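# Stand a tipped gift box upright and open its lid

## Task

A closed gift box is lying on one of its side faces on the table. Turn it so it rests on its bottom, then open it until the lid is roughly upright or tipped back beyond upright. Concealed magnets keep the lid's flap closed.

## Robot and tools

Robot: a single arm on a tilted base, ending in a five-finger right hand. The arm's base frame is the frame for poses, velocities, targets and camera poses in results. Scene frame: origin on the table top under the base, +z up, +y to the left when looking along +x. In the base frame, up (against gravity) is (-0.397, +0.283, +0.873), so base-frame z is not straight up. Printed positions can be off by a few centimetres.

Hand point: a spot fixed to the palm, 0.05 m in front of it and 0.15 m from the wrist face along the fingers. Its +z runs along straight fingers, +y out of the palm, +x across the palm away from the thumb. Straight fingertips reach 0.06 to 0.07 m past it along +z, lying 0.06 m toward -y. A bracket on the little-finger side of the wrist can strike things. With fingers level, the wrist may sit lower than the hand point (up to 0.11 m palm down, 0.23 m palm up) and meet the table first.

A row is 14 numbers, each in [-1, 1]: dx, dy, dz, rx, ry, rz, thumb_turn, thumb_bend, index, middle, ring, little, force_limit, speed. The first six are an offset, not a pose: a shift and a rotation vector measured from the Hand target as it stood when the action or move began, along the base frame's axes, turning about the Hand target's position. 1.0 equals 0.6 m or 180 degrees. Repeating the same offset moves further. The six motor numbers are absolute finger positions: -1 open/straight, +1 closed/curled; thumb_turn -1 beside the palm, +1 across in front of it. force_limit maps -1..+1 to roughly 0..10 N at the fingertip (0..15 N for the two thumb motors); speed rises from near zero at -1 to full at +0.48 and above. For a gentle grip use speed -0.94 or lower. To keep the hand unchanged, resend the last six motor numbers plus force_limit and speed; at the start, read them from a first result, since 0 is itself a command. With the thumb in front, the hand can enclose things about 0.035 to 0.065 m thick.

Tools:
- execute_actions(actions, cameras): actions is a list of actions; each action is a table of up to 15 rows, one per 1/30 s step, and a short table repeats its final row. Each row counts from the action's starting Hand target. Images come back only with an empty actions list or when cameras names them.
- move(target, speed, blend, stop_force, zero, blocking, cameras): drives the hand point along a straight path. target is one 14-number row or a list of up to 15 rows, all offsets from the same starting Hand target. speed in m/s, 0.002 to 3.6 (default 0.25), turns capped at twice that in rad/s; one value or one per target. blend in metres rounds corners in a list (0 = stop at each). stop_force in N, 3 to 120, ends the path when the wrist senses that much push against the motion; omit it when backing away from a contact. zero (default true) re-zeroes before the move. blocking=false returns after about 0.5 s while motion continues (not allowed with stop_force). The path ignores obstacles; paths passing near the base can flip the shoulder, so route around it.
- wait(seconds 0 to 10, cameras): let time pass holding the last command.
- stop(cameras): brake a running move.
- zoom_image(camera, region [x0,y0,x1,y1] in pixels, at most 504x504): enlarge part of the newest image of cam_head_left, cam_head_right or cam_wrist (each 672x504).
- show_instructions(): shows the reference image(s).
- zero_wrist_force(): re-zeroes the wrist sensor without moving.
- finished_scene(scene): ends the current scene by its number; irreversible. The box must stay upright and open without the robot.

Results: end_effector_position (m) and end_effector_quat_wxyz of the hand point in the base frame, velocities, Hand target (last commanded pose after clipping; the next offsets start here), joint positions and torques, Wrist force/torque in the hand's own axes plus the peak since last shown, hand_measured, hand_stopped_by (moving, target, force, stalled, fault), hand_load_n (positive when pushed open), and the scene number. A move adds a line such as done, off_target, moving, held or fault with the limits that acted; neither done nor off_target says whether anything is touched. The hand often settles short of the target; resend the gap as an offset. To end a push, command back past the hand point.

Cautions: orientation per step is clipped to 32 degrees from measured. The arm is stiff: aiming even slightly beyond a firm contact can fault. Net force near 150 N or joint contact torque at its limit (130 N m for the big joints, 24.3 N m for wrist joints) halts the arm for 10 s. Motors heating to 85 °C brake the arm for 30 to 60 s; avoid long stretched holds or pushing at unreachable poses. Keep the box on the table, never drop it, slam it or shove hard, and don't overload the fingers. Slower, smoother motion with fewer stops is better, and time spent thinking counts.

Each tool is called in YAML: its name, and indented under it one key for each argument.

Reference images:

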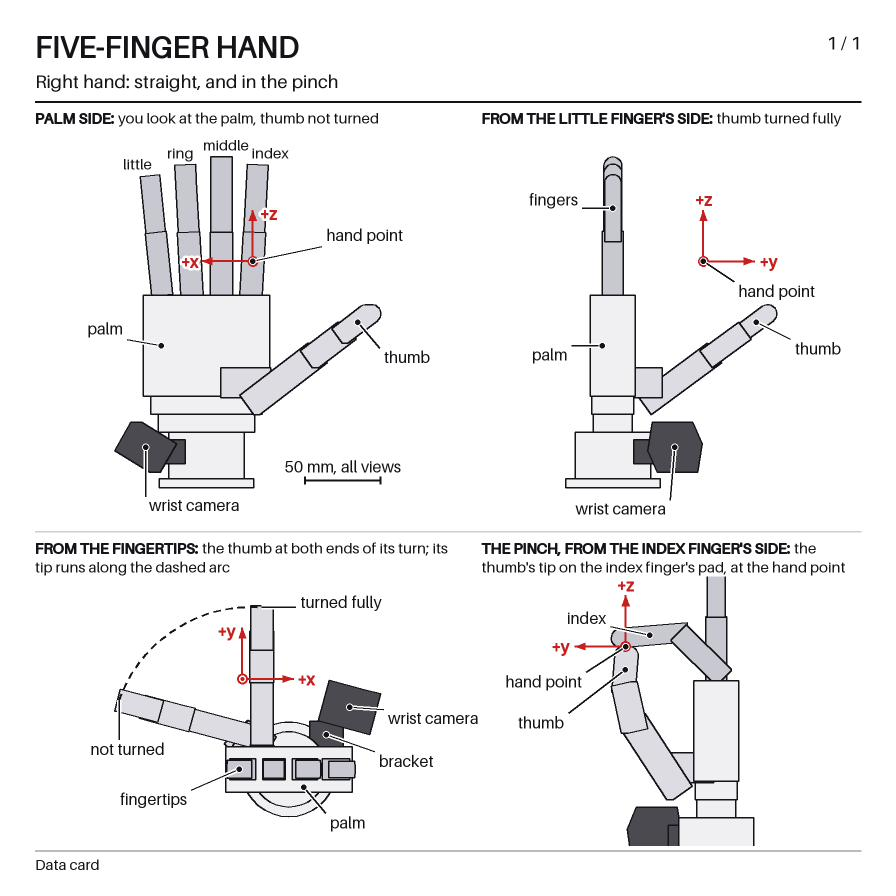

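## Session

execute_actions:
  actions: []

Scene clock: 0.00 s.
end_effector_position=(+0.6091, +0.0548, +0.1663) hand_measured=(-1.000, -1.000, -1.000, -1.000, -1.000, -1.000) hand_load_n=(+0.0, +0.0, +0.0, +0.0, +0.0, +0.0) hand_stopped_by=(target, target, target, target, target, target) hand_force_limit=0.00 hand_speed=-0.80 end_effector_quat_wxyz=(+0.358, +0.310, +0.752, +0.459)
Joint positions: [-0.516 -1.204 2.045 -0.254 0.622 -0.767]
Joint velocities: within noise
Joint torques (N m): no reading
Wrist force (N): no reading
Wrist torque (N m): no reading
Wrist force, peak (N): no reading
Hand target: +0.6091, +0.0548, +0.1663; +0.358, +0.310, +0.752, +0.459

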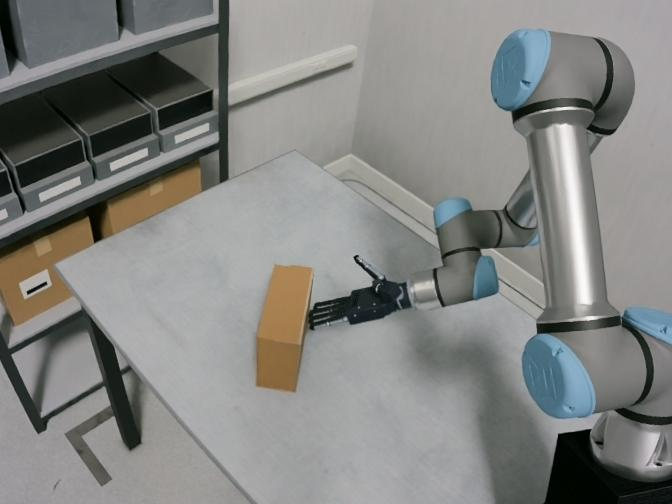

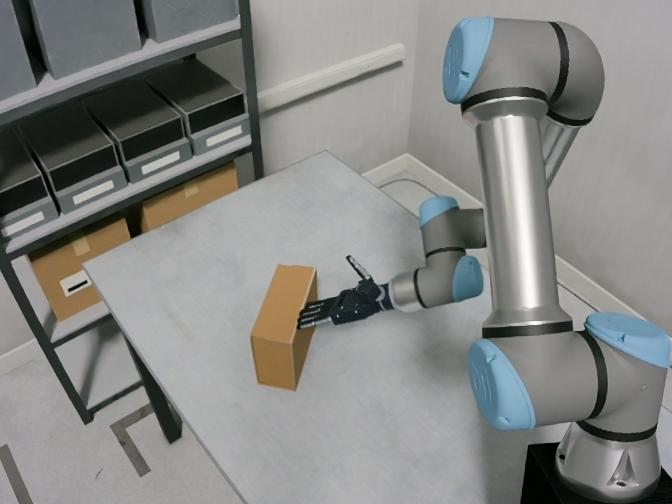

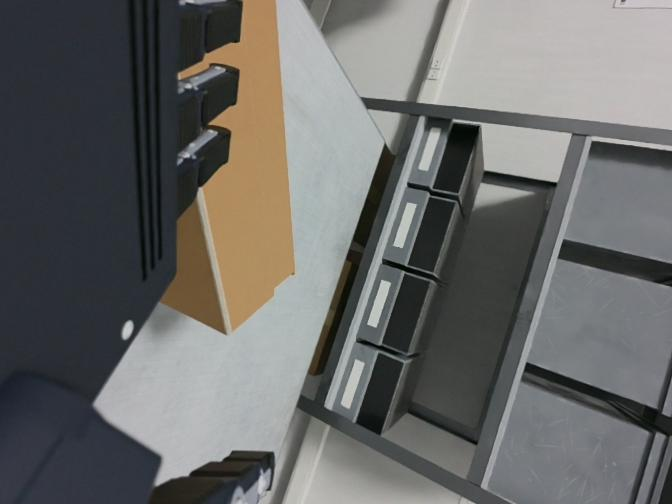

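zoom_image:
  camera: "cam_head_left"
  region: [220, 240, 360, 410]

zoom_image:
  camera: "cam_head_right"
  region: [220, 240, 360, 410]

zoom_image:
  camera: "cam_wrist"
  region: [120, 0, 320, 350]

Scaled by 2.965 from the camera's 672x504 image, which has a finer 960x720 frame.

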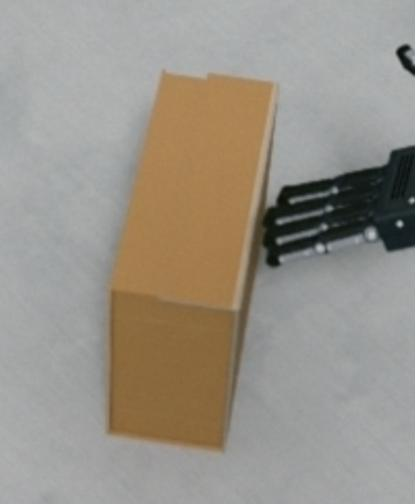

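Scaled by 2.965 from the camera's 672x504 image, which has a finer 960x720 frame.

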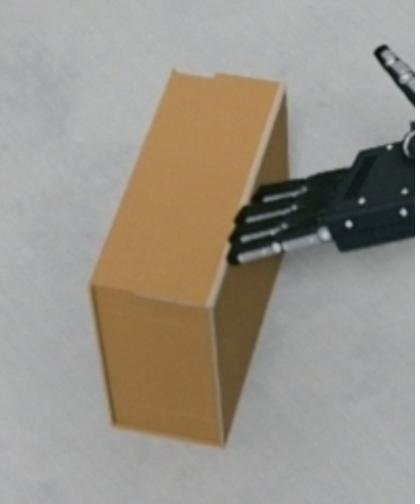

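Scaled by 1.440 from the camera's 672x504 image, which has a finer 960x720 frame.

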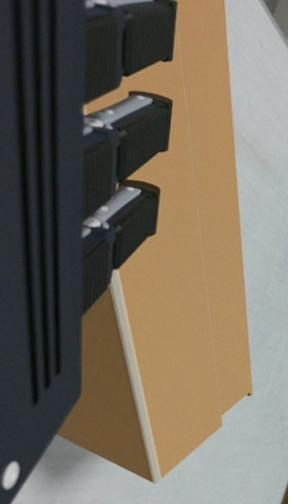

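zoom_image:
  camera: "cam_head_left"
  region: [250, 255, 320, 290]

zoom_image:
  camera: "cam_head_left"
  region: [245, 325, 315, 400]

zoom_image:
  camera: "cam_head_right"
  region: [245, 325, 325, 395]

zoom_image:
  camera: "cam_wrist"
  region: [160, 240, 320, 340]

Scaled by 7.200 from the camera's 672x504 image, which has a finer 960x720 frame.

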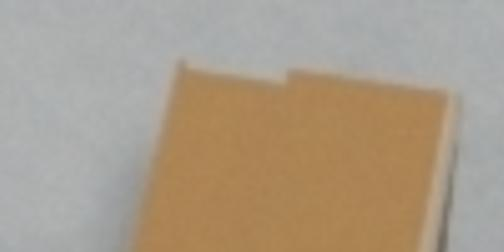

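Scaled by 6.720 from the camera's 672x504 image, which has a finer 960x720 frame.

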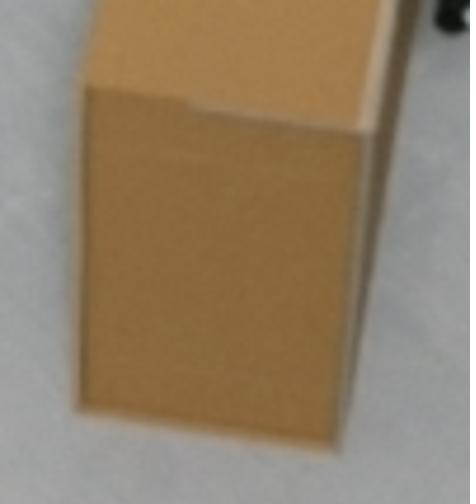

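Scaled by 6.300 from the camera's 672x504 image, which has a finer 960x720 frame.

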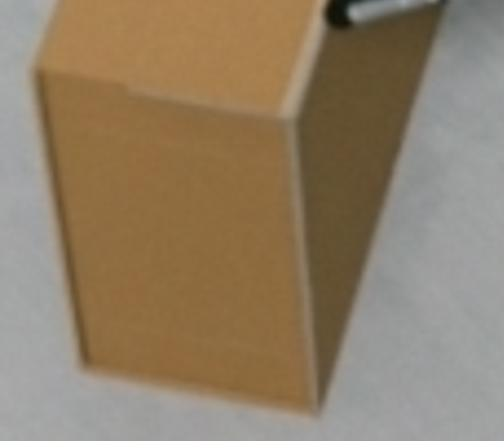

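Scaled by 3.150 from the camera's 672x504 image, which has a finer 960x720 frame.

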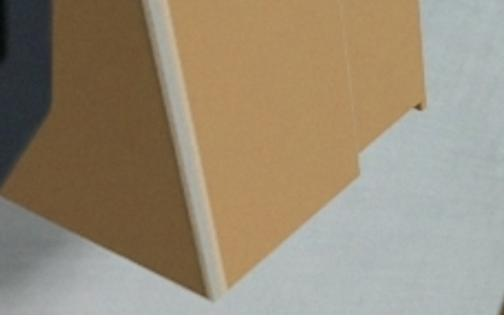

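move:
  target:
    - [-0.1765,0.2703,-0.0973,0.0872,-0.3000,-0.4053,-1,-1,-1,1,1,1,0,-0.2]
    - [-0.0232,0.3078,-0.2882,0.0872,-0.3000,-0.4053,-1,-1,-1,1,1,1,0,-0.2]
  blend: [0.04,0]
  speed: [0.25,0.15]
  cameras: ["all"]

Scene clock: 682.70 s.
end_effector_position=(+0.5951, +0.2394, -0.0066) hand_measured=(-1.000, -1.000, -1.000, +1.000, +1.000, +1.000) hand_load_n=(+0.0, +0.0, +0.0, -0.5, +0.0, +0.0) hand_stopped_by=(target, target, target, target, target, target) hand_force_limit=0.00 hand_speed=-0.20 end_effector_quat_wxyz=(+0.790, +0.494, +0.137, +0.337)
Joint positions: [0.483 -0.161 1.406 -2.476 2.614 -1.051]
Joint torques (N m): [17.55 -29.88 -16.05 -0.16 -3.37 2.66]
Wrist force (N): [-0.4 -0.3 -0.3]
Wrist torque (N m): [-0.05 0.02 -0.05]
Wrist force, peak (N): [-0.6 -1.2 -0.1]
Hand target: +0.5952, +0.2394, -0.0066; +0.790, +0.494, +0.137, +0.337
Off the commanded pose: 0.000 m, 0 deg.
move: done
camera_calibration:
cam_wrist: T_world_to_cam=[[-0.195101, 0.40789, 0.891943, 0.0313225], [-0.980715, -0.0918799, -0.172501, 0.594826], [0.01159, -0.908396, 0.41795, 0.329631], [0, 0, 0, 1]] pos_world=[0.585646, 0.341312, -0.0630989]

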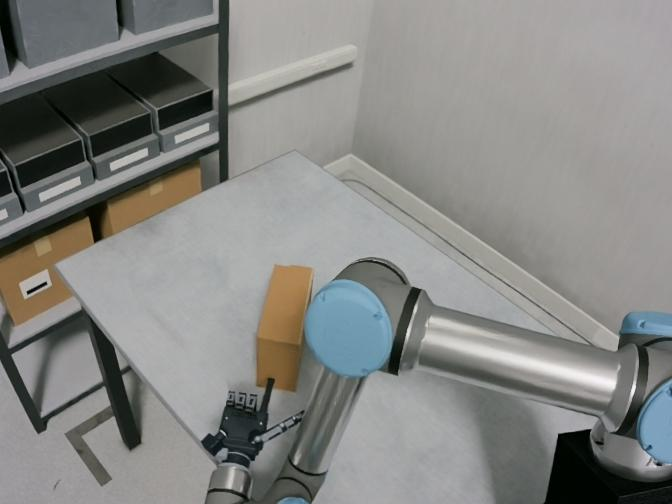

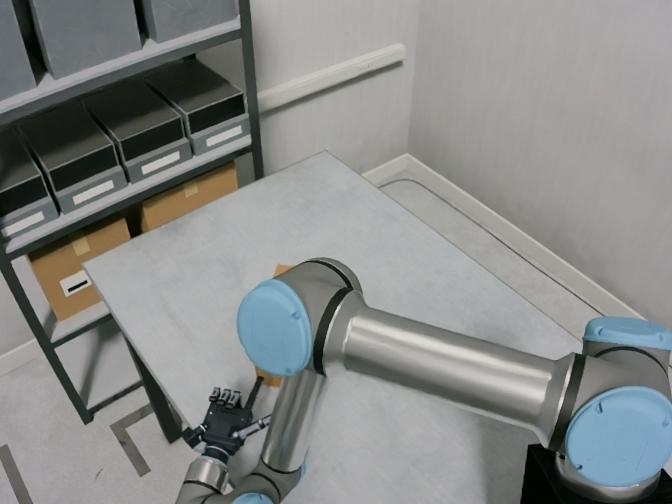

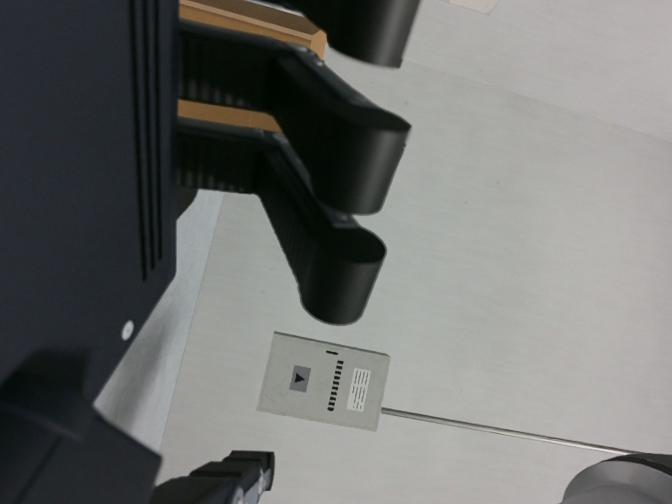

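zoom_image:
  camera: "cam_head_left"
  region: [190, 320, 330, 470]

zoom_image:
  camera: "cam_head_right"
  region: [180, 340, 300, 470]

Scaled by 3.360 from the camera's 672x504 image, which has a finer 960x720 frame.

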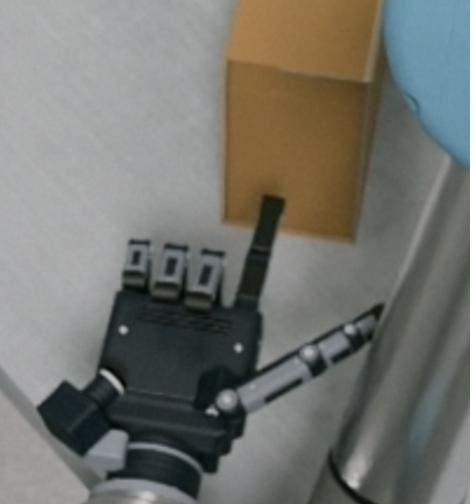

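Scaled by 3.877 from the camera's 672x504 image, which has a finer 960x720 frame.

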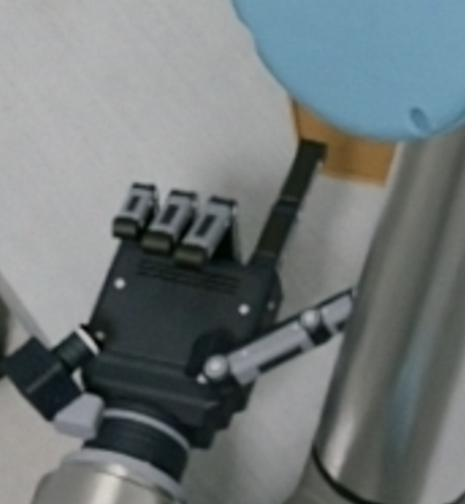

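move:
  target: [0.0661,-0.0824,0.0568,0,0,0,0,-1,-1,1,1,1,0,-0.2]
  speed: 0.1
  cameras: ["cam_head_left"]

zoom_image:
  camera: "cam_head_left"
  region: [220, 315, 320, 415]

Scene clock: 725.43 s.
end_effector_position=(+0.6348, +0.1901, +0.0274) hand_measured=(+0.000, -1.000, -1.000, +1.000, +1.000, +1.000) hand_load_n=(+0.0, +0.0, +0.0, +0.0, +0.0, +0.0) hand_stopped_by=(target, target, target, target, target, target) hand_force_limit=0.00 hand_speed=-0.20 end_effector_quat_wxyz=(+0.790, +0.494, +0.137, +0.337)
Joint positions: [0.387 -0.26 1.459 -2.285 2.576 -0.881]
Joint torques (N m): [17.19 -53.05 9.27 -0.3 -3.28 2.32]
Wrist force (N): [-0.5 0.2 -0.2]
Wrist torque (N m): [0.01 0.04 -0.04]
Wrist force, peak (N): [-0.7 -0.6 -0.7]
Hand target: +0.6349, +0.1900, +0.0274; +0.790, +0.494, +0.137, +0.337
Off the commanded pose: 0.000 m, 0 deg.
move: done
Images, in order (width x height): cam_head_left 672x504.

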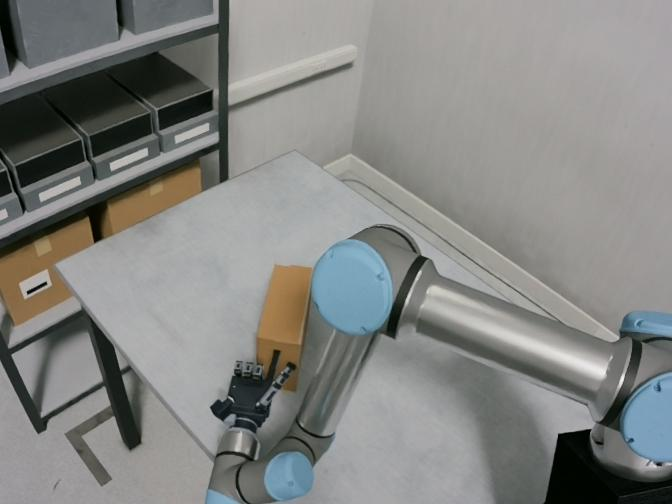

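Scaled by 5.040 from the camera's 672x504 image, which has a finer 960x720 frame.

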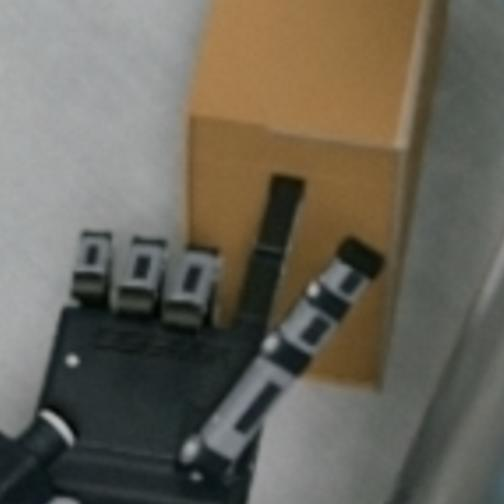

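move:
  target: [0.0092,-0.0115,0.0079,0,0,0,0,-1,-1,1,1,1,0,-0.2]
  speed: 0.01
  stop_force: 3
  cameras: ["cam_head_left"]

zoom_image:
  camera: "cam_head_left"
  region: [220, 315, 320, 415]

Scene clock: 738.60 s.
end_effector_position=(+0.6404, +0.1831, +0.0322) hand_measured=(+0.000, -1.000, -1.000, +1.000, +1.000, +1.000) hand_load_n=(+0.0, +0.0, +0.0, +0.0, +0.0, +0.0) hand_stopped_by=(target, target, target, target, target, target) hand_force_limit=0.00 hand_speed=-0.20 end_effector_quat_wxyz=(+0.790, +0.494, +0.137, +0.337)
Joint positions: [0.374 -0.272 1.463 -2.258 2.57 -0.859]
Joint torques (N m): [16.15 -54.06 9.12 -0.04 -3.38 2.61]
Wrist force (N): [-0.5 -0.1 -1.2]
Wrist torque (N m): [0.04 0.04 -0.04]
Wrist force, peak (N): [-0.7 0.5 -1.5]
Hand target: +0.6404, +0.1831, +0.0322; +0.790, +0.494, +0.137, +0.337
Off the commanded pose: 0.000 m, 0 deg.
move: done
Images, in order (width x height): cam_head_left 672x504.

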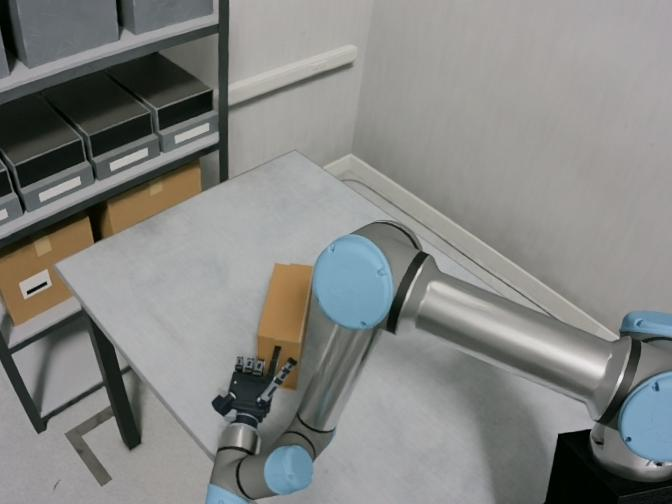

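Scaled by 5.040 from the camera's 672x504 image, which has a finer 960x720 frame.

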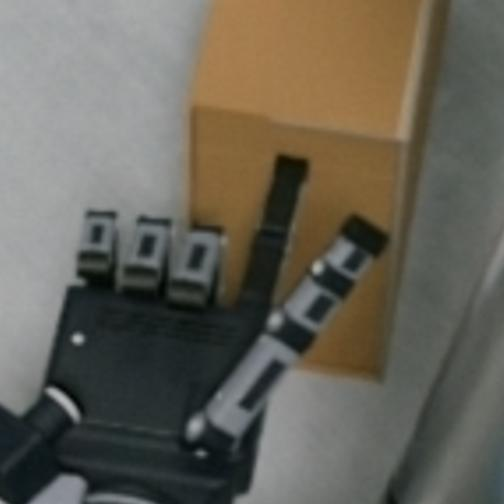

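move:
  target: [-0.0066,0.0047,0.0146,0,0,0,0,-1,-1,1,1,1,0,-0.2]
  speed: 0.01
  stop_force: 3
  cameras: ["cam_head_left"]

zoom_image:
  camera: "cam_head_left"
  region: [220, 315, 320, 415]

Scene clock: 750.67 s.
end_effector_position=(+0.6364, +0.1859, +0.0409) hand_measured=(+0.000, -1.000, -1.000, +1.000, +1.000, +1.000) hand_load_n=(+0.0, +0.0, +0.0, +0.0, +0.0, +0.5) hand_stopped_by=(target, target, target, target, target, target) hand_force_limit=0.00 hand_speed=-0.20 end_effector_quat_wxyz=(+0.790, +0.494, +0.137, +0.337)
Joint positions: [0.38 -0.292 1.482 -2.267 2.573 -0.87]
Joint torques (N m): [29.06 -54.41 8.58 -3.67 0.54 -2.92]
Wrist force (N): [-0.4 -0.4 -0.6]
Wrist torque (N m): [0.03 0.03 0.04]
Wrist force, peak (N): [-0.7 0.7 -1.6]
Hand target: +0.6364, +0.1859, +0.0409; +0.790, +0.494, +0.137, +0.337
Off the commanded pose: 0.000 m, 0 deg.
move: done
Images, in order (width x height): cam_head_left 672x504.

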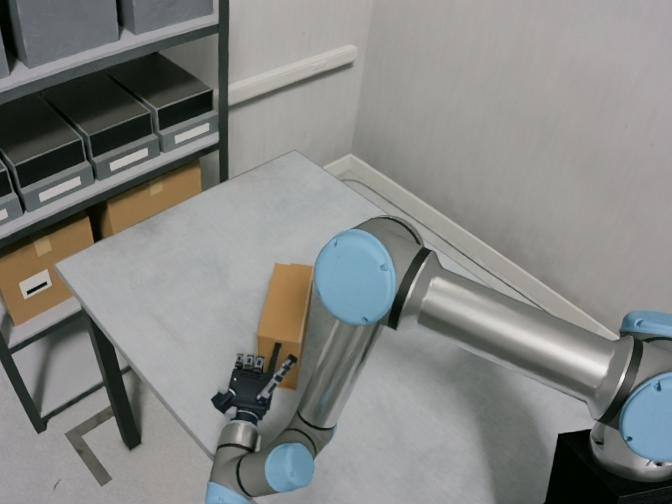

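Scaled by 5.040 from the camera's 672x504 image, which has a finer 960x720 frame.

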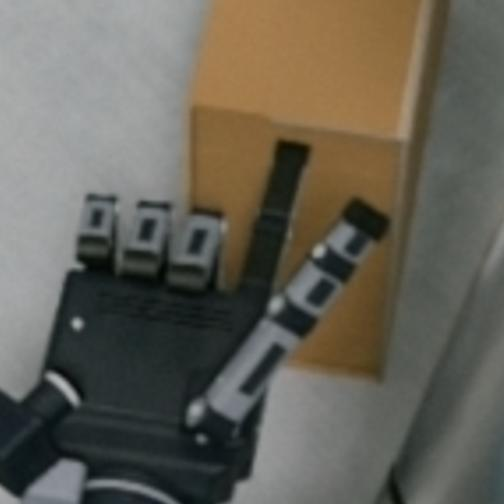

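move:
  target: [-0.0046,0.0033,0.0102,0,0,0,0,-1,-1,1,1,1,0,-0.2]
  speed: 0.01
  stop_force: 3
  cameras: ["cam_head_left"]

zoom_image:
  camera: "cam_head_left"
  region: [240, 315, 310, 385]

Scene clock: 761.77 s.
end_effector_position=(+0.6337, +0.1879, +0.0471) hand_measured=(+0.000, -1.000, -1.000, +1.000, +1.000, +1.000) hand_load_n=(+0.0, +0.0, +0.0, +0.0, +0.0, +0.0) hand_stopped_by=(target, target, target, target, target, target) hand_force_limit=0.00 hand_speed=-0.20 end_effector_quat_wxyz=(+0.790, +0.494, +0.137, +0.337)
Joint positions: [0.385 -0.305 1.495 -2.272 2.575 -0.877]
Joint torques (N m): [28.91 -54.08 8.53 -3.74 0.53 -2.92]
Wrist force (N): [-0.5 -0.5 -0.7]
Wrist torque (N m): [0.02 0.05 0.04]
Wrist force, peak (N): [-0.3 -1.0 -1.1]
Hand target: +0.6337, +0.1879, +0.0471; +0.790, +0.494, +0.137, +0.337
Off the commanded pose: 0.000 m, 0 deg.
move: done
Images, in order (width x height): cam_head_left 672x504.

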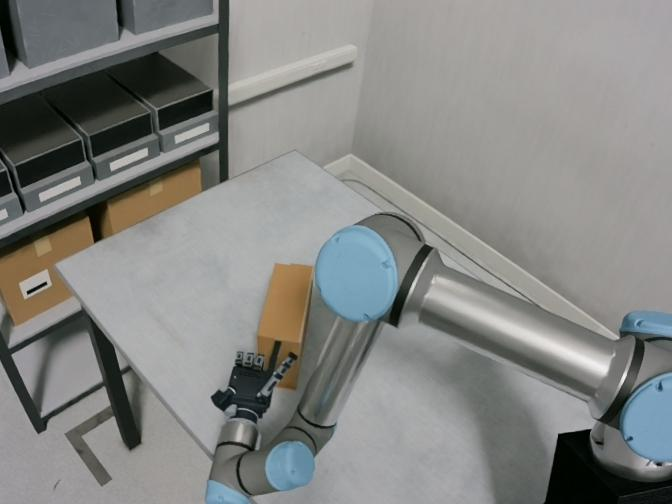

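Scaled by 7.200 from the camera's 672x504 image, which has a finer 960x720 frame.

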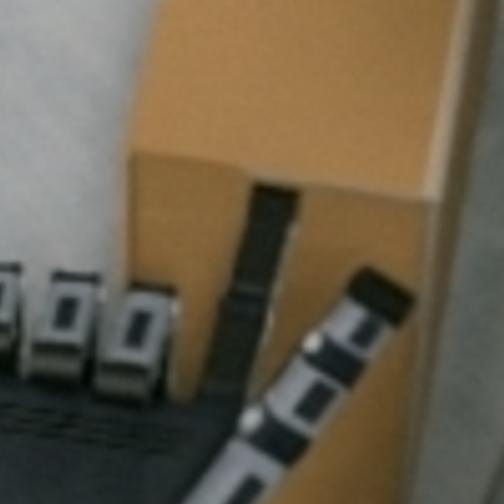

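move:
  target: [-0.0053,0.0038,0.0116,0,0,0,0,-1,-1,1,1,1,0,-0.2]
  speed: 0.005
  stop_force: 3
  cameras: ["cam_head_left"]

zoom_image:
  camera: "cam_head_left"
  region: [240, 315, 310, 385]

Scene clock: 771.97 s.
end_effector_position=(+0.6305, +0.1902, +0.0540) hand_measured=(+0.000, -1.000, -1.000, +1.000, +1.000, +1.000) hand_load_n=(+0.0, +0.0, +0.5, +0.0, +0.0, +0.5) hand_stopped_by=(target, target, target, target, target, target) hand_force_limit=0.00 hand_speed=-0.20 end_effector_quat_wxyz=(+0.790, +0.494, +0.137, +0.337)
Joint positions: [0.39 -0.321 1.51 -2.279 2.577 -0.886]
Joint torques (N m): [29.65 -54.28 9.17 -4 0.14 -2.97]
Wrist force (N): [-0.5 -3.1 0.3]
Wrist torque (N m): [-0.02 0.07 0.03]
Wrist force, peak (N): [-0.7 -3.4 0.4]
Hand target: +0.6305, +0.1902, +0.0540; +0.790, +0.494, +0.137, +0.337
Off the commanded pose: 0.000 m, 0 deg.
move: done
Images, in order (width x height): cam_head_left 672x504.

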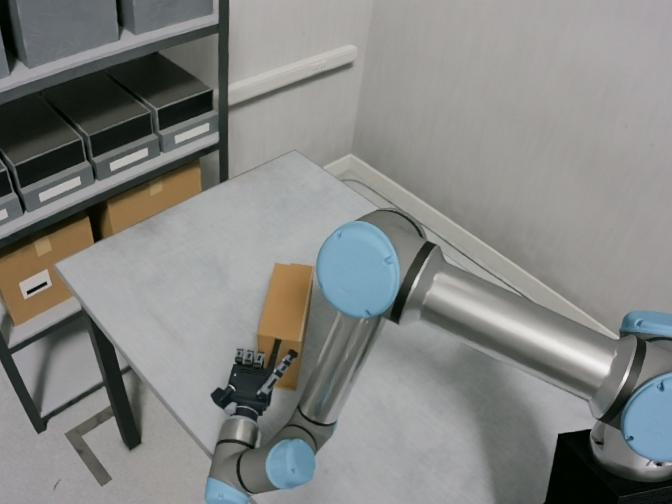

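Scaled by 7.200 from the camera's 672x504 image, which has a finer 960x720 frame.

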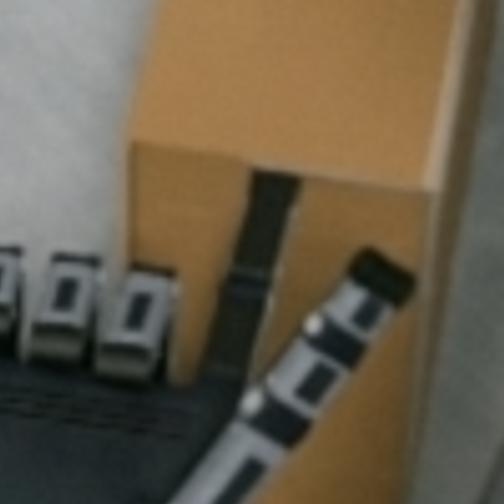

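move:
  target:
    - [0.0099,-0.0071,-0.0218,0,0,0,0,-1,-1,1,1,1,0,-0.2]
    - [-0.0820,0.1074,-0.1008,0,0,0,0,-1,-1,1,1,1,0,-0.2]
  speed: [0.015,0.12]
  cameras: ["cam_head_left","cam_head_right"]

zoom_image:
  camera: "cam_head_left"
  region: [245, 255, 325, 400]

Scene clock: 961.90 s.
end_effector_position=(+0.5813, +0.2546, -0.0064) hand_measured=(+0.000, -1.000, -1.000, +1.000, +1.000, +1.000) hand_load_n=(+0.0, +0.0, +0.0, +0.5, +0.0, +0.5) hand_stopped_by=(target, target, target, target, target, target) hand_force_limit=0.00 hand_speed=-0.20 end_effector_quat_wxyz=(+0.790, +0.494, +0.137, +0.337)
Joint positions: [0.514 -0.152 1.405 -2.535 2.624 -1.11]
Joint torques (N m): [30.05 -30.18 -16.74 -3.51 0.3 -2.81]
Wrist force (N): [-0.7 -0.5 -0.1]
Wrist torque (N m): [-0.08 0.06 0.00]
Wrist force, peak (N): [-0.7 -3.5 0.3]
Hand target: +0.5813, +0.2546, -0.0065; +0.790, +0.494, +0.137, +0.337
Off the commanded pose: 0.000 m, 0 deg.
move: done
Images, in order (width x height): cam_head_left 672x504, cam_head_right 672x504.

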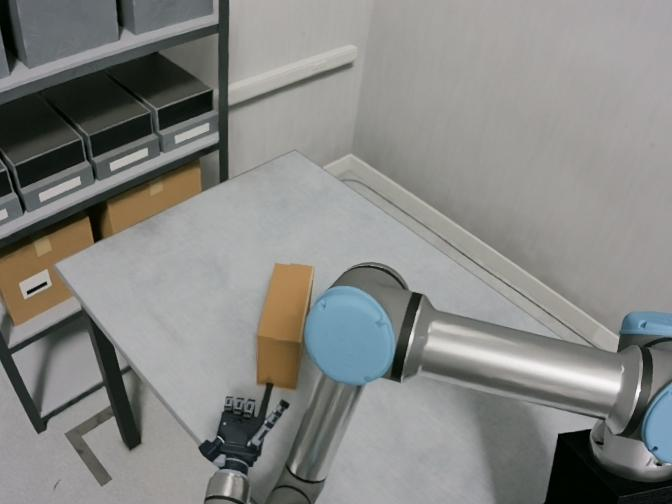

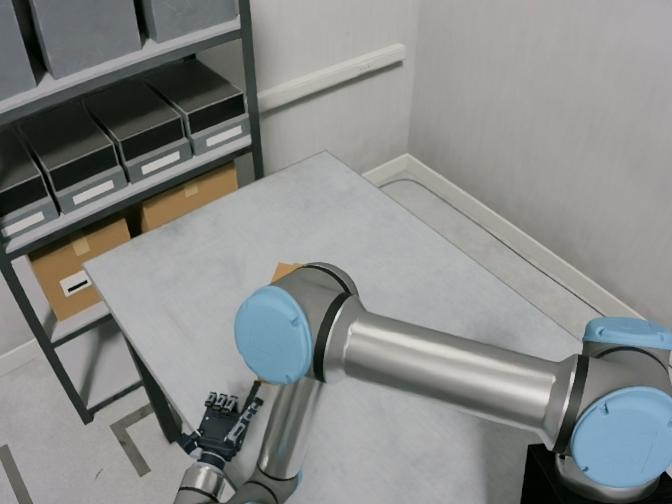

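Scaled by 3.476 from the camera's 672x504 image, which has a finer 960x720 frame.

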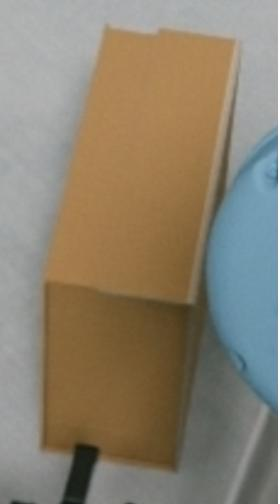

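move:
  target: [0.0982,-0.1173,-0.0413,0.4459,-0.5517,0.3821,1,-1,-1,-1,-1,-1,0,-0.2]
  speed: 0.25
  cameras: ["all"]

zoom_image:
  camera: "cam_head_left"
  region: [220, 315, 340, 435]

Scene clock: 1006.33 s.
end_effector_position=(+0.6402, +0.1842, -0.0312) hand_measured=(+1.000, -1.000, -1.000, -1.000, -1.000, -1.000) hand_load_n=(+0.0, +0.0, +0.0, +0.0, +0.0, +0.0) hand_stopped_by=(target, target, target, target, target, target) hand_force_limit=0.00 hand_speed=-0.20 end_effector_quat_wxyz=(-0.086, +0.283, -0.429, +0.854)
Joint positions: [0.45 -0.392 1.667 -2.437 2.602 1.555]
Joint torques (N m): [15.16 -51.86 10.12 -0.08 -3.31 2.61]
Wrist force (N): [1.0 1.5 -0.1]
Wrist torque (N m): [0.58 -0.18 -0.05]
Wrist force, peak (N): [1.6 1.7 -0.2]
Hand target: +0.6402, +0.1842, -0.0312; -0.086, +0.283, -0.429, +0.854
Off the commanded pose: 0.000 m, 0 deg.
move: done
camera_calibration:
cam_wrist: T_world_to_cam=[[-0.26518, -0.714734, -0.647174, 0.288254], [0.33086, 0.562998, -0.757341, -0.348825], [0.905655, -0.414956, 0.0871814, -0.38425], [0, 0, 0, 1]] pos_world=[0.53985, 0.242966, -0.0441292]

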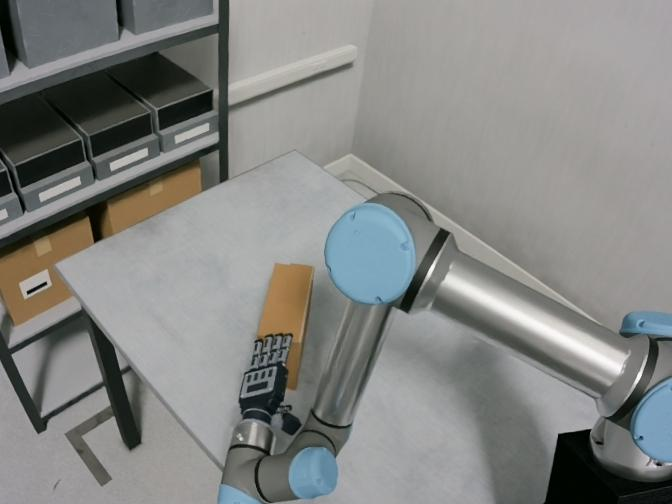

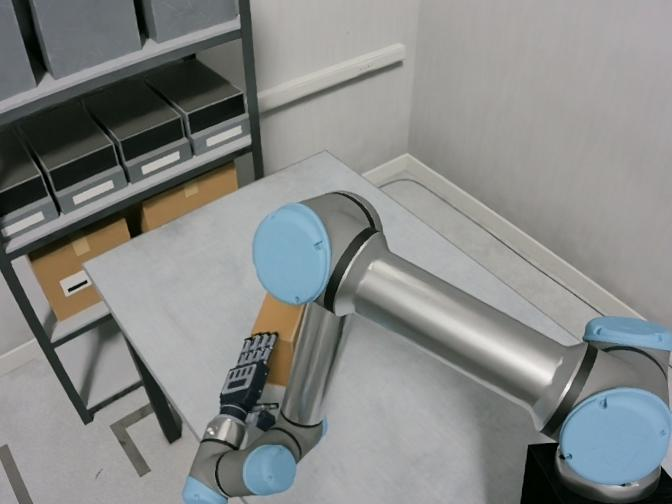

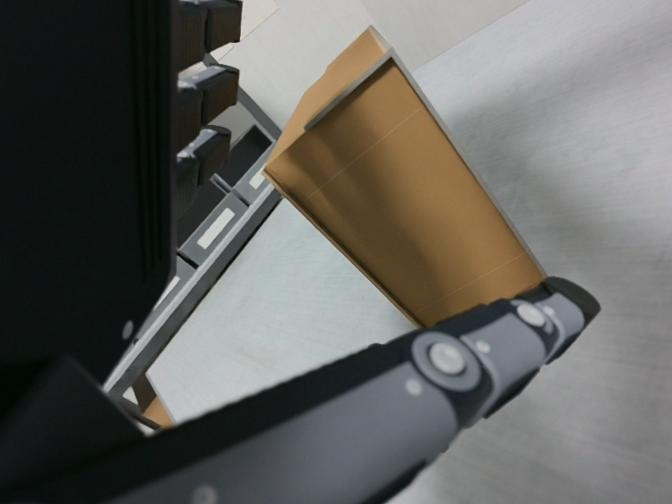

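Scaled by 4.200 from the camera's 672x504 image, which has a finer 960x720 frame.

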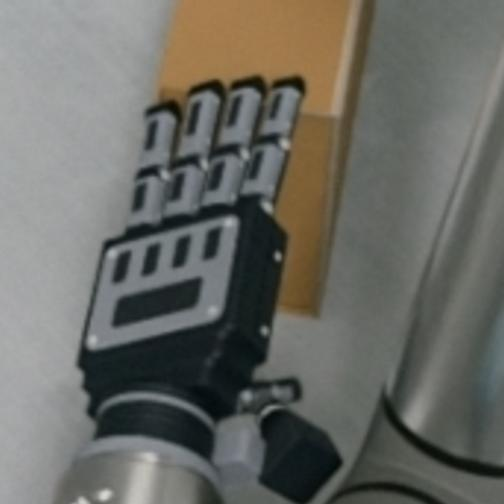

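move:
  target: [0.0876,-0.1084,0.0751,0,0,0,1,-1,-1,-1,-1,-1,0,-0.2]
  speed: 0.12
  cameras: ["cam_head_left","cam_wrist"]

zoom_image:
  camera: "cam_head_left"
  region: [230, 300, 330, 400]

zoom_image:
  camera: "cam_wrist"
  region: [150, 0, 600, 420]

Scene clock: 1018.97 s.
end_effector_position=(+0.6927, +0.1192, +0.0138) hand_measured=(+1.000, -1.000, -1.000, -1.000, -1.000, -1.000) hand_load_n=(+0.0, +0.0, +0.0, +0.0, +0.0, +0.0) hand_stopped_by=(target, target, target, target, target, target) hand_force_limit=0.00 hand_speed=-0.20 end_effector_quat_wxyz=(-0.086, +0.283, -0.429, +0.854)
Joint positions: [0.317 -0.516 1.686 -2.151 2.538 1.771]
Joint torques (N m): [15.15 -53.01 -17.29 0.04 -3.2 2.72]
Wrist force (N): [1.1 1.8 0.4]
Wrist torque (N m): [0.58 -0.21 -0.02]
Wrist force, peak (N): [1.2 2.1 0.3]
Hand target: +0.6928, +0.1192, +0.0138; -0.086, +0.283, -0.429, +0.854
Off the commanded pose: 0.000 m, 0 deg.
move: done
camera_calibration:
cam_wrist: T_world_to_cam=[[-0.26507, -0.714688, -0.647271, 0.284768], [0.330847, 0.563117, -0.757258, -0.295533], [0.905692, -0.414874, 0.0871864, -0.462729], [0, 0, 0, 1]] pos_world=[0.59235, 0.177966, 0.000871324]
Images, in order (width x height): cam_head_left 672x504, cam_wrist 672x504.

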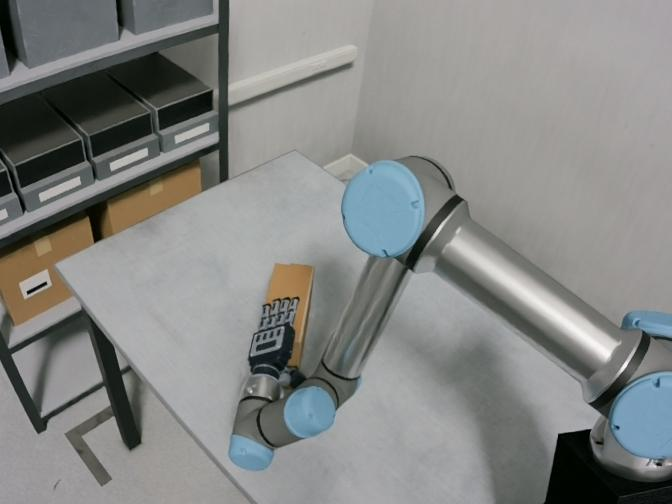

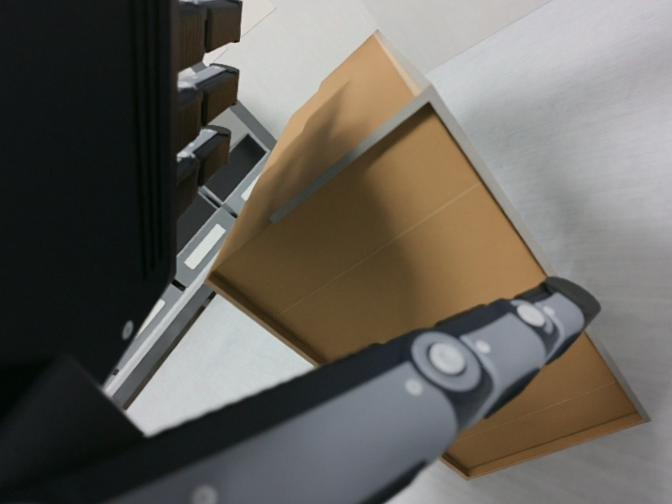

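Scaled by 5.040 from the camera's 672x504 image, which has a finer 960x720 frame.

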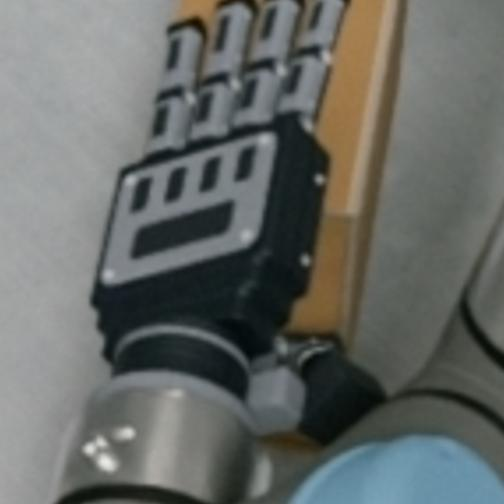

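Scaled by 1.120 from the camera's 672x504 image, which has a finer 960x720 frame.

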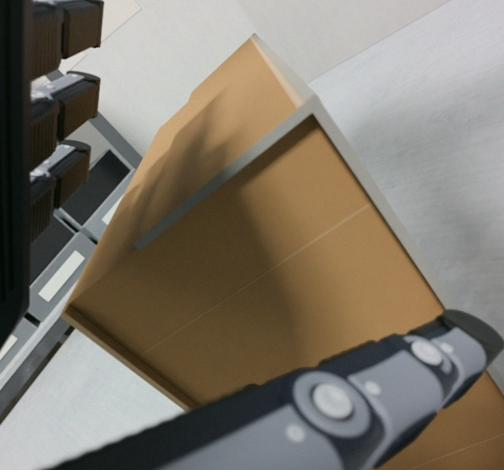

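move:
  target: [0.0095,-0.0128,-0.0297,0,0,0,1,-1,-1,-1,-1,-1,0,-0.2]
  speed: 0.05

move:
  target: [0.0066,-0.0047,-0.0146,0,0,0,1,-1,-1,-1,-1,-1,0,-0.2]
  speed: 0.006
  stop_force: 3
  cameras: ["cam_head_left","cam_wrist"]

zoom_image:
  camera: "cam_head_left"
  region: [230, 300, 330, 400]

zoom_image:
  camera: "cam_wrist"
  region: [150, 0, 600, 420]

Scene clock: 1054.87 s.
end_effector_position=(+0.6984, +0.1117, -0.0037) hand_measured=(+1.000, -1.000, -1.000, -1.000, -1.000, -1.000) hand_load_n=(+0.5, +0.0, +2.0, +0.0, +0.0, +0.0) hand_stopped_by=(target, target, target, target, target, target) hand_force_limit=0.00 hand_speed=-0.20 end_effector_quat_wxyz=(-0.086, +0.283, -0.429, +0.854)
Joint positions: [0.302 -0.479 1.664 -2.149 2.529 1.793]
Joint torques (N m): [5.15 -16.38 -13.3 4.84 2.45 1.82]
Wrist force (N): [19.0 -25.0 -10.2]
Wrist torque (N m): [1.18 0.37 1.03]
Wrist force, peak (N): [18.9 -24.8 -11.2]
Hand target: +0.6985, +0.1115, -0.0040; -0.086, +0.283, -0.429, +0.854
Off the commanded pose: 0.000 m, 0 deg.
move: done

Scene clock: 1055.40 s.
end_effector_position=(+0.6984, +0.1116, -0.0037) hand_measured=(+1.000, -1.000, -1.000, -1.000, -1.000, -1.000) hand_load_n=(+0.0, +0.0, +2.0, +0.0, +0.0, +0.0) hand_stopped_by=(target, target, target, target, target, target) hand_force_limit=0.00 hand_speed=-0.20 end_effector_quat_wxyz=(-0.086, +0.283, -0.429, +0.854)
Joint positions: [0.302 -0.478 1.664 -2.148 2.529 1.793]
Joint torques (N m): [11.59 -34.05 -4.11 2.76 4.13 0.11]
Wrist force (N): [20.6 -27.5 -10.9]
Wrist torque (N m): [1.25 0.43 1.11]
Wrist force, peak (N): [21.2 -27.8 -11.0]
Hand target: +0.6984, +0.1117, -0.0037; -0.086, +0.283, -0.429, +0.854 (not the last commanded pose)
Off the commanded pose: 0.010 m, 0 deg.
move: contact
camera_calibration:
cam_wrist: T_world_to_cam=[[-0.264745, -0.714721, -0.647367, 0.269292], [0.330896, 0.56323, -0.757153, -0.306547], [0.905769, -0.414663, 0.087386, -0.469679], [0, 0, 0, 1]] pos_world=[0.59815, 0.170366, -0.0167286]
Images, in order (width x height): cam_head_left 672x504, cam_wrist 672x504.

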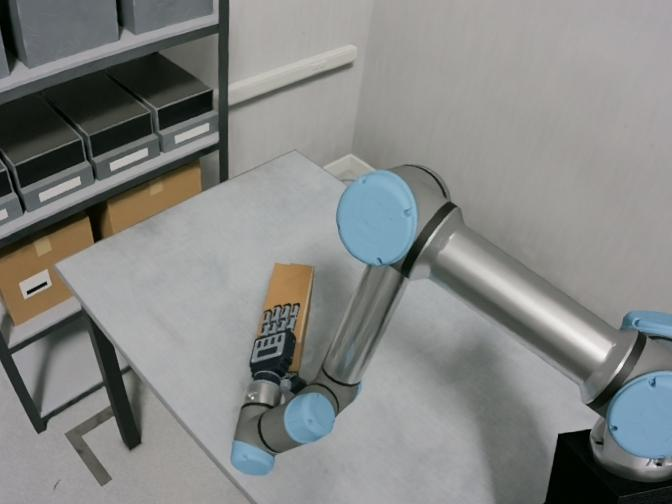

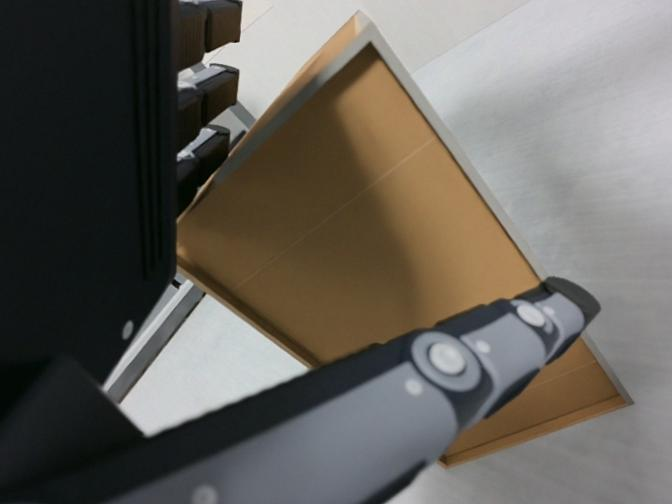

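Scaled by 5.040 from the camera's 672x504 image, which has a finer 960x720 frame.

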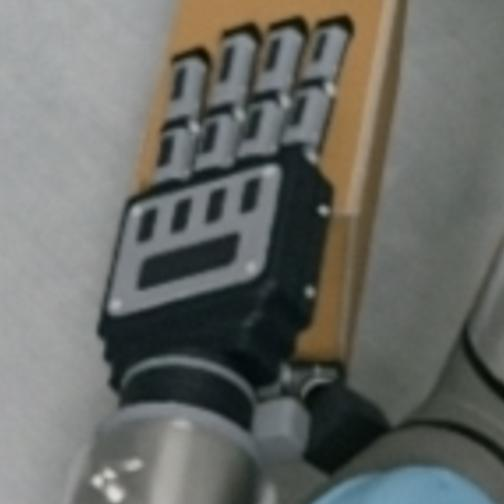

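Scaled by 1.120 from the camera's 672x504 image, which has a finer 960x720 frame.

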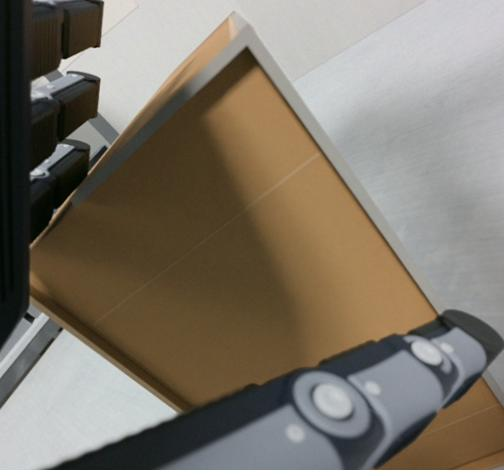

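move:
  target: [-0.0026,0.0019,0.0058,0,0,0,1,-1,-1,-1,-1,-1,0,-0.2]
  speed: 0.02
  cameras: ["cam_wrist"]

Scene clock: 1061.77 s.
end_effector_position=(+0.6969, +0.1128, -0.0004) hand_measured=(+1.000, -1.000, -1.000, -1.000, -1.000, -1.000) hand_load_n=(+0.0, +0.0, -0.5, +0.0, +0.0, +0.0) hand_stopped_by=(target, target, target, target, target, target) hand_force_limit=0.00 hand_speed=-0.20 end_effector_quat_wxyz=(-0.086, +0.283, -0.429, +0.854) end_effector_velocity=(-0.002, +0.001, +0.001) end_effector_angular_velocity=(-0.001, +0.003, +0.000)
Joint positions: [0.305 -0.486 1.67 -2.15 2.53 1.79]
Joint velocities: [0.002 -0.004 0.005 -0.001 0.001 -0.003]
Joint torques (N m): [26.33 -51.71 9.68 -3.62 0.9 -3.11]
Wrist force (N): [1.2 1.2 0.4]
Wrist torque (N m): [0.50 -0.22 0.07]
Wrist force, peak (N): [21.1 -27.8 -10.7]
Hand target: +0.6969, +0.1128, -0.0002; -0.086, +0.283, -0.429, +0.854
Off the commanded pose: 0.000 m, 0 deg.
move: done
camera_calibration:
cam_wrist: T_world_to_cam=[[-0.264687, -0.714749, -0.64736, 0.271852], [0.330964, 0.563198, -0.757147, -0.304131], [0.905761, -0.414659, 0.0874852, -0.468157], [0, 0, 0, 1]] pos_world=[0.59665, 0.171466, -0.0133288]
Images, in order (width x height): cam_wrist 672x504.

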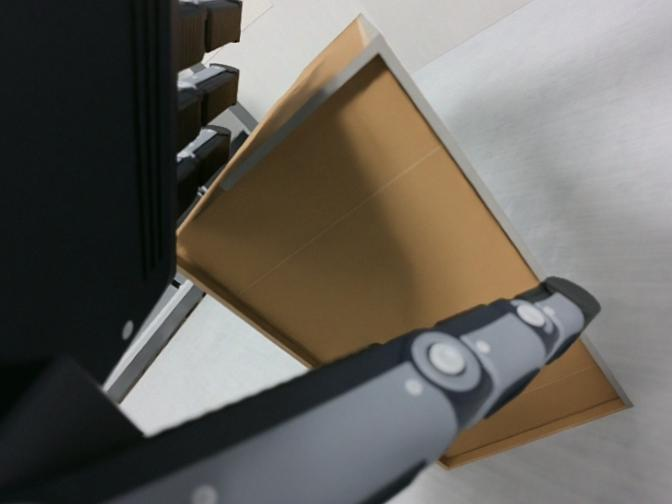

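move:
  target: [0,0,0,0,0,0,1,0.1,-1,-1,-1,-1,0,-0.5]
  cameras: ["cam_wrist"]

zoom_image:
  camera: "cam_wrist"
  region: [150, 0, 600, 420]

Scene clock: 1078.10 s.
end_effector_position=(+0.6969, +0.1128, -0.0002) hand_measured=(+1.000, +0.100, -1.000, -1.000, -1.000, -1.000) hand_load_n=(+0.5, +1.0, +0.0, +0.0, +0.0, +0.0) hand_stopped_by=(target, target, target, target, target, target) hand_force_limit=0.00 hand_speed=-0.50 end_effector_quat_wxyz=(-0.086, +0.283, -0.429, +0.854)
Joint positions: [0.305 -0.486 1.67 -2.15 2.53 1.789]
Joint torques (N m): [26.52 -53.26 8.84 -3.3 -0.25 -2.98]
Wrist force (N): [0.9 2.1 -0.3]
Wrist torque (N m): [0.55 -0.19 0.08]
Wrist force, peak (N): [1.0 2.5 -0.5]
Hand target: +0.6969, +0.1128, -0.0002; -0.086, +0.283, -0.429, +0.854
Off the commanded pose: 0.000 m, 0 deg.
move: done
camera_calibration:
cam_wrist: T_world_to_cam=[[-0.264687, -0.714749, -0.64736, 0.272026], [0.330964, 0.563198, -0.757147, -0.304003], [0.905761, -0.414659, 0.0874852, -0.468042], [0, 0, 0, 1]] pos_world=[0.59655, 0.171566, -0.0131288]
Images, in order (width x height): cam_wrist 672x504.

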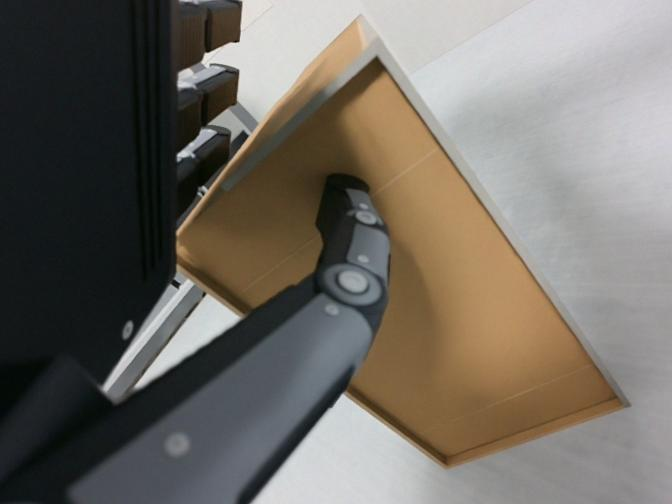

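Scaled by 1.120 from the camera's 672x504 image, which has a finer 960x720 frame.

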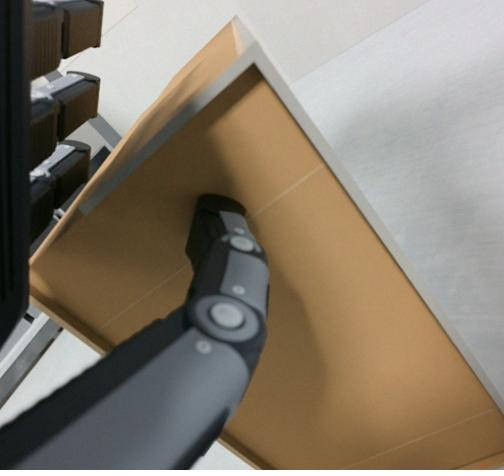

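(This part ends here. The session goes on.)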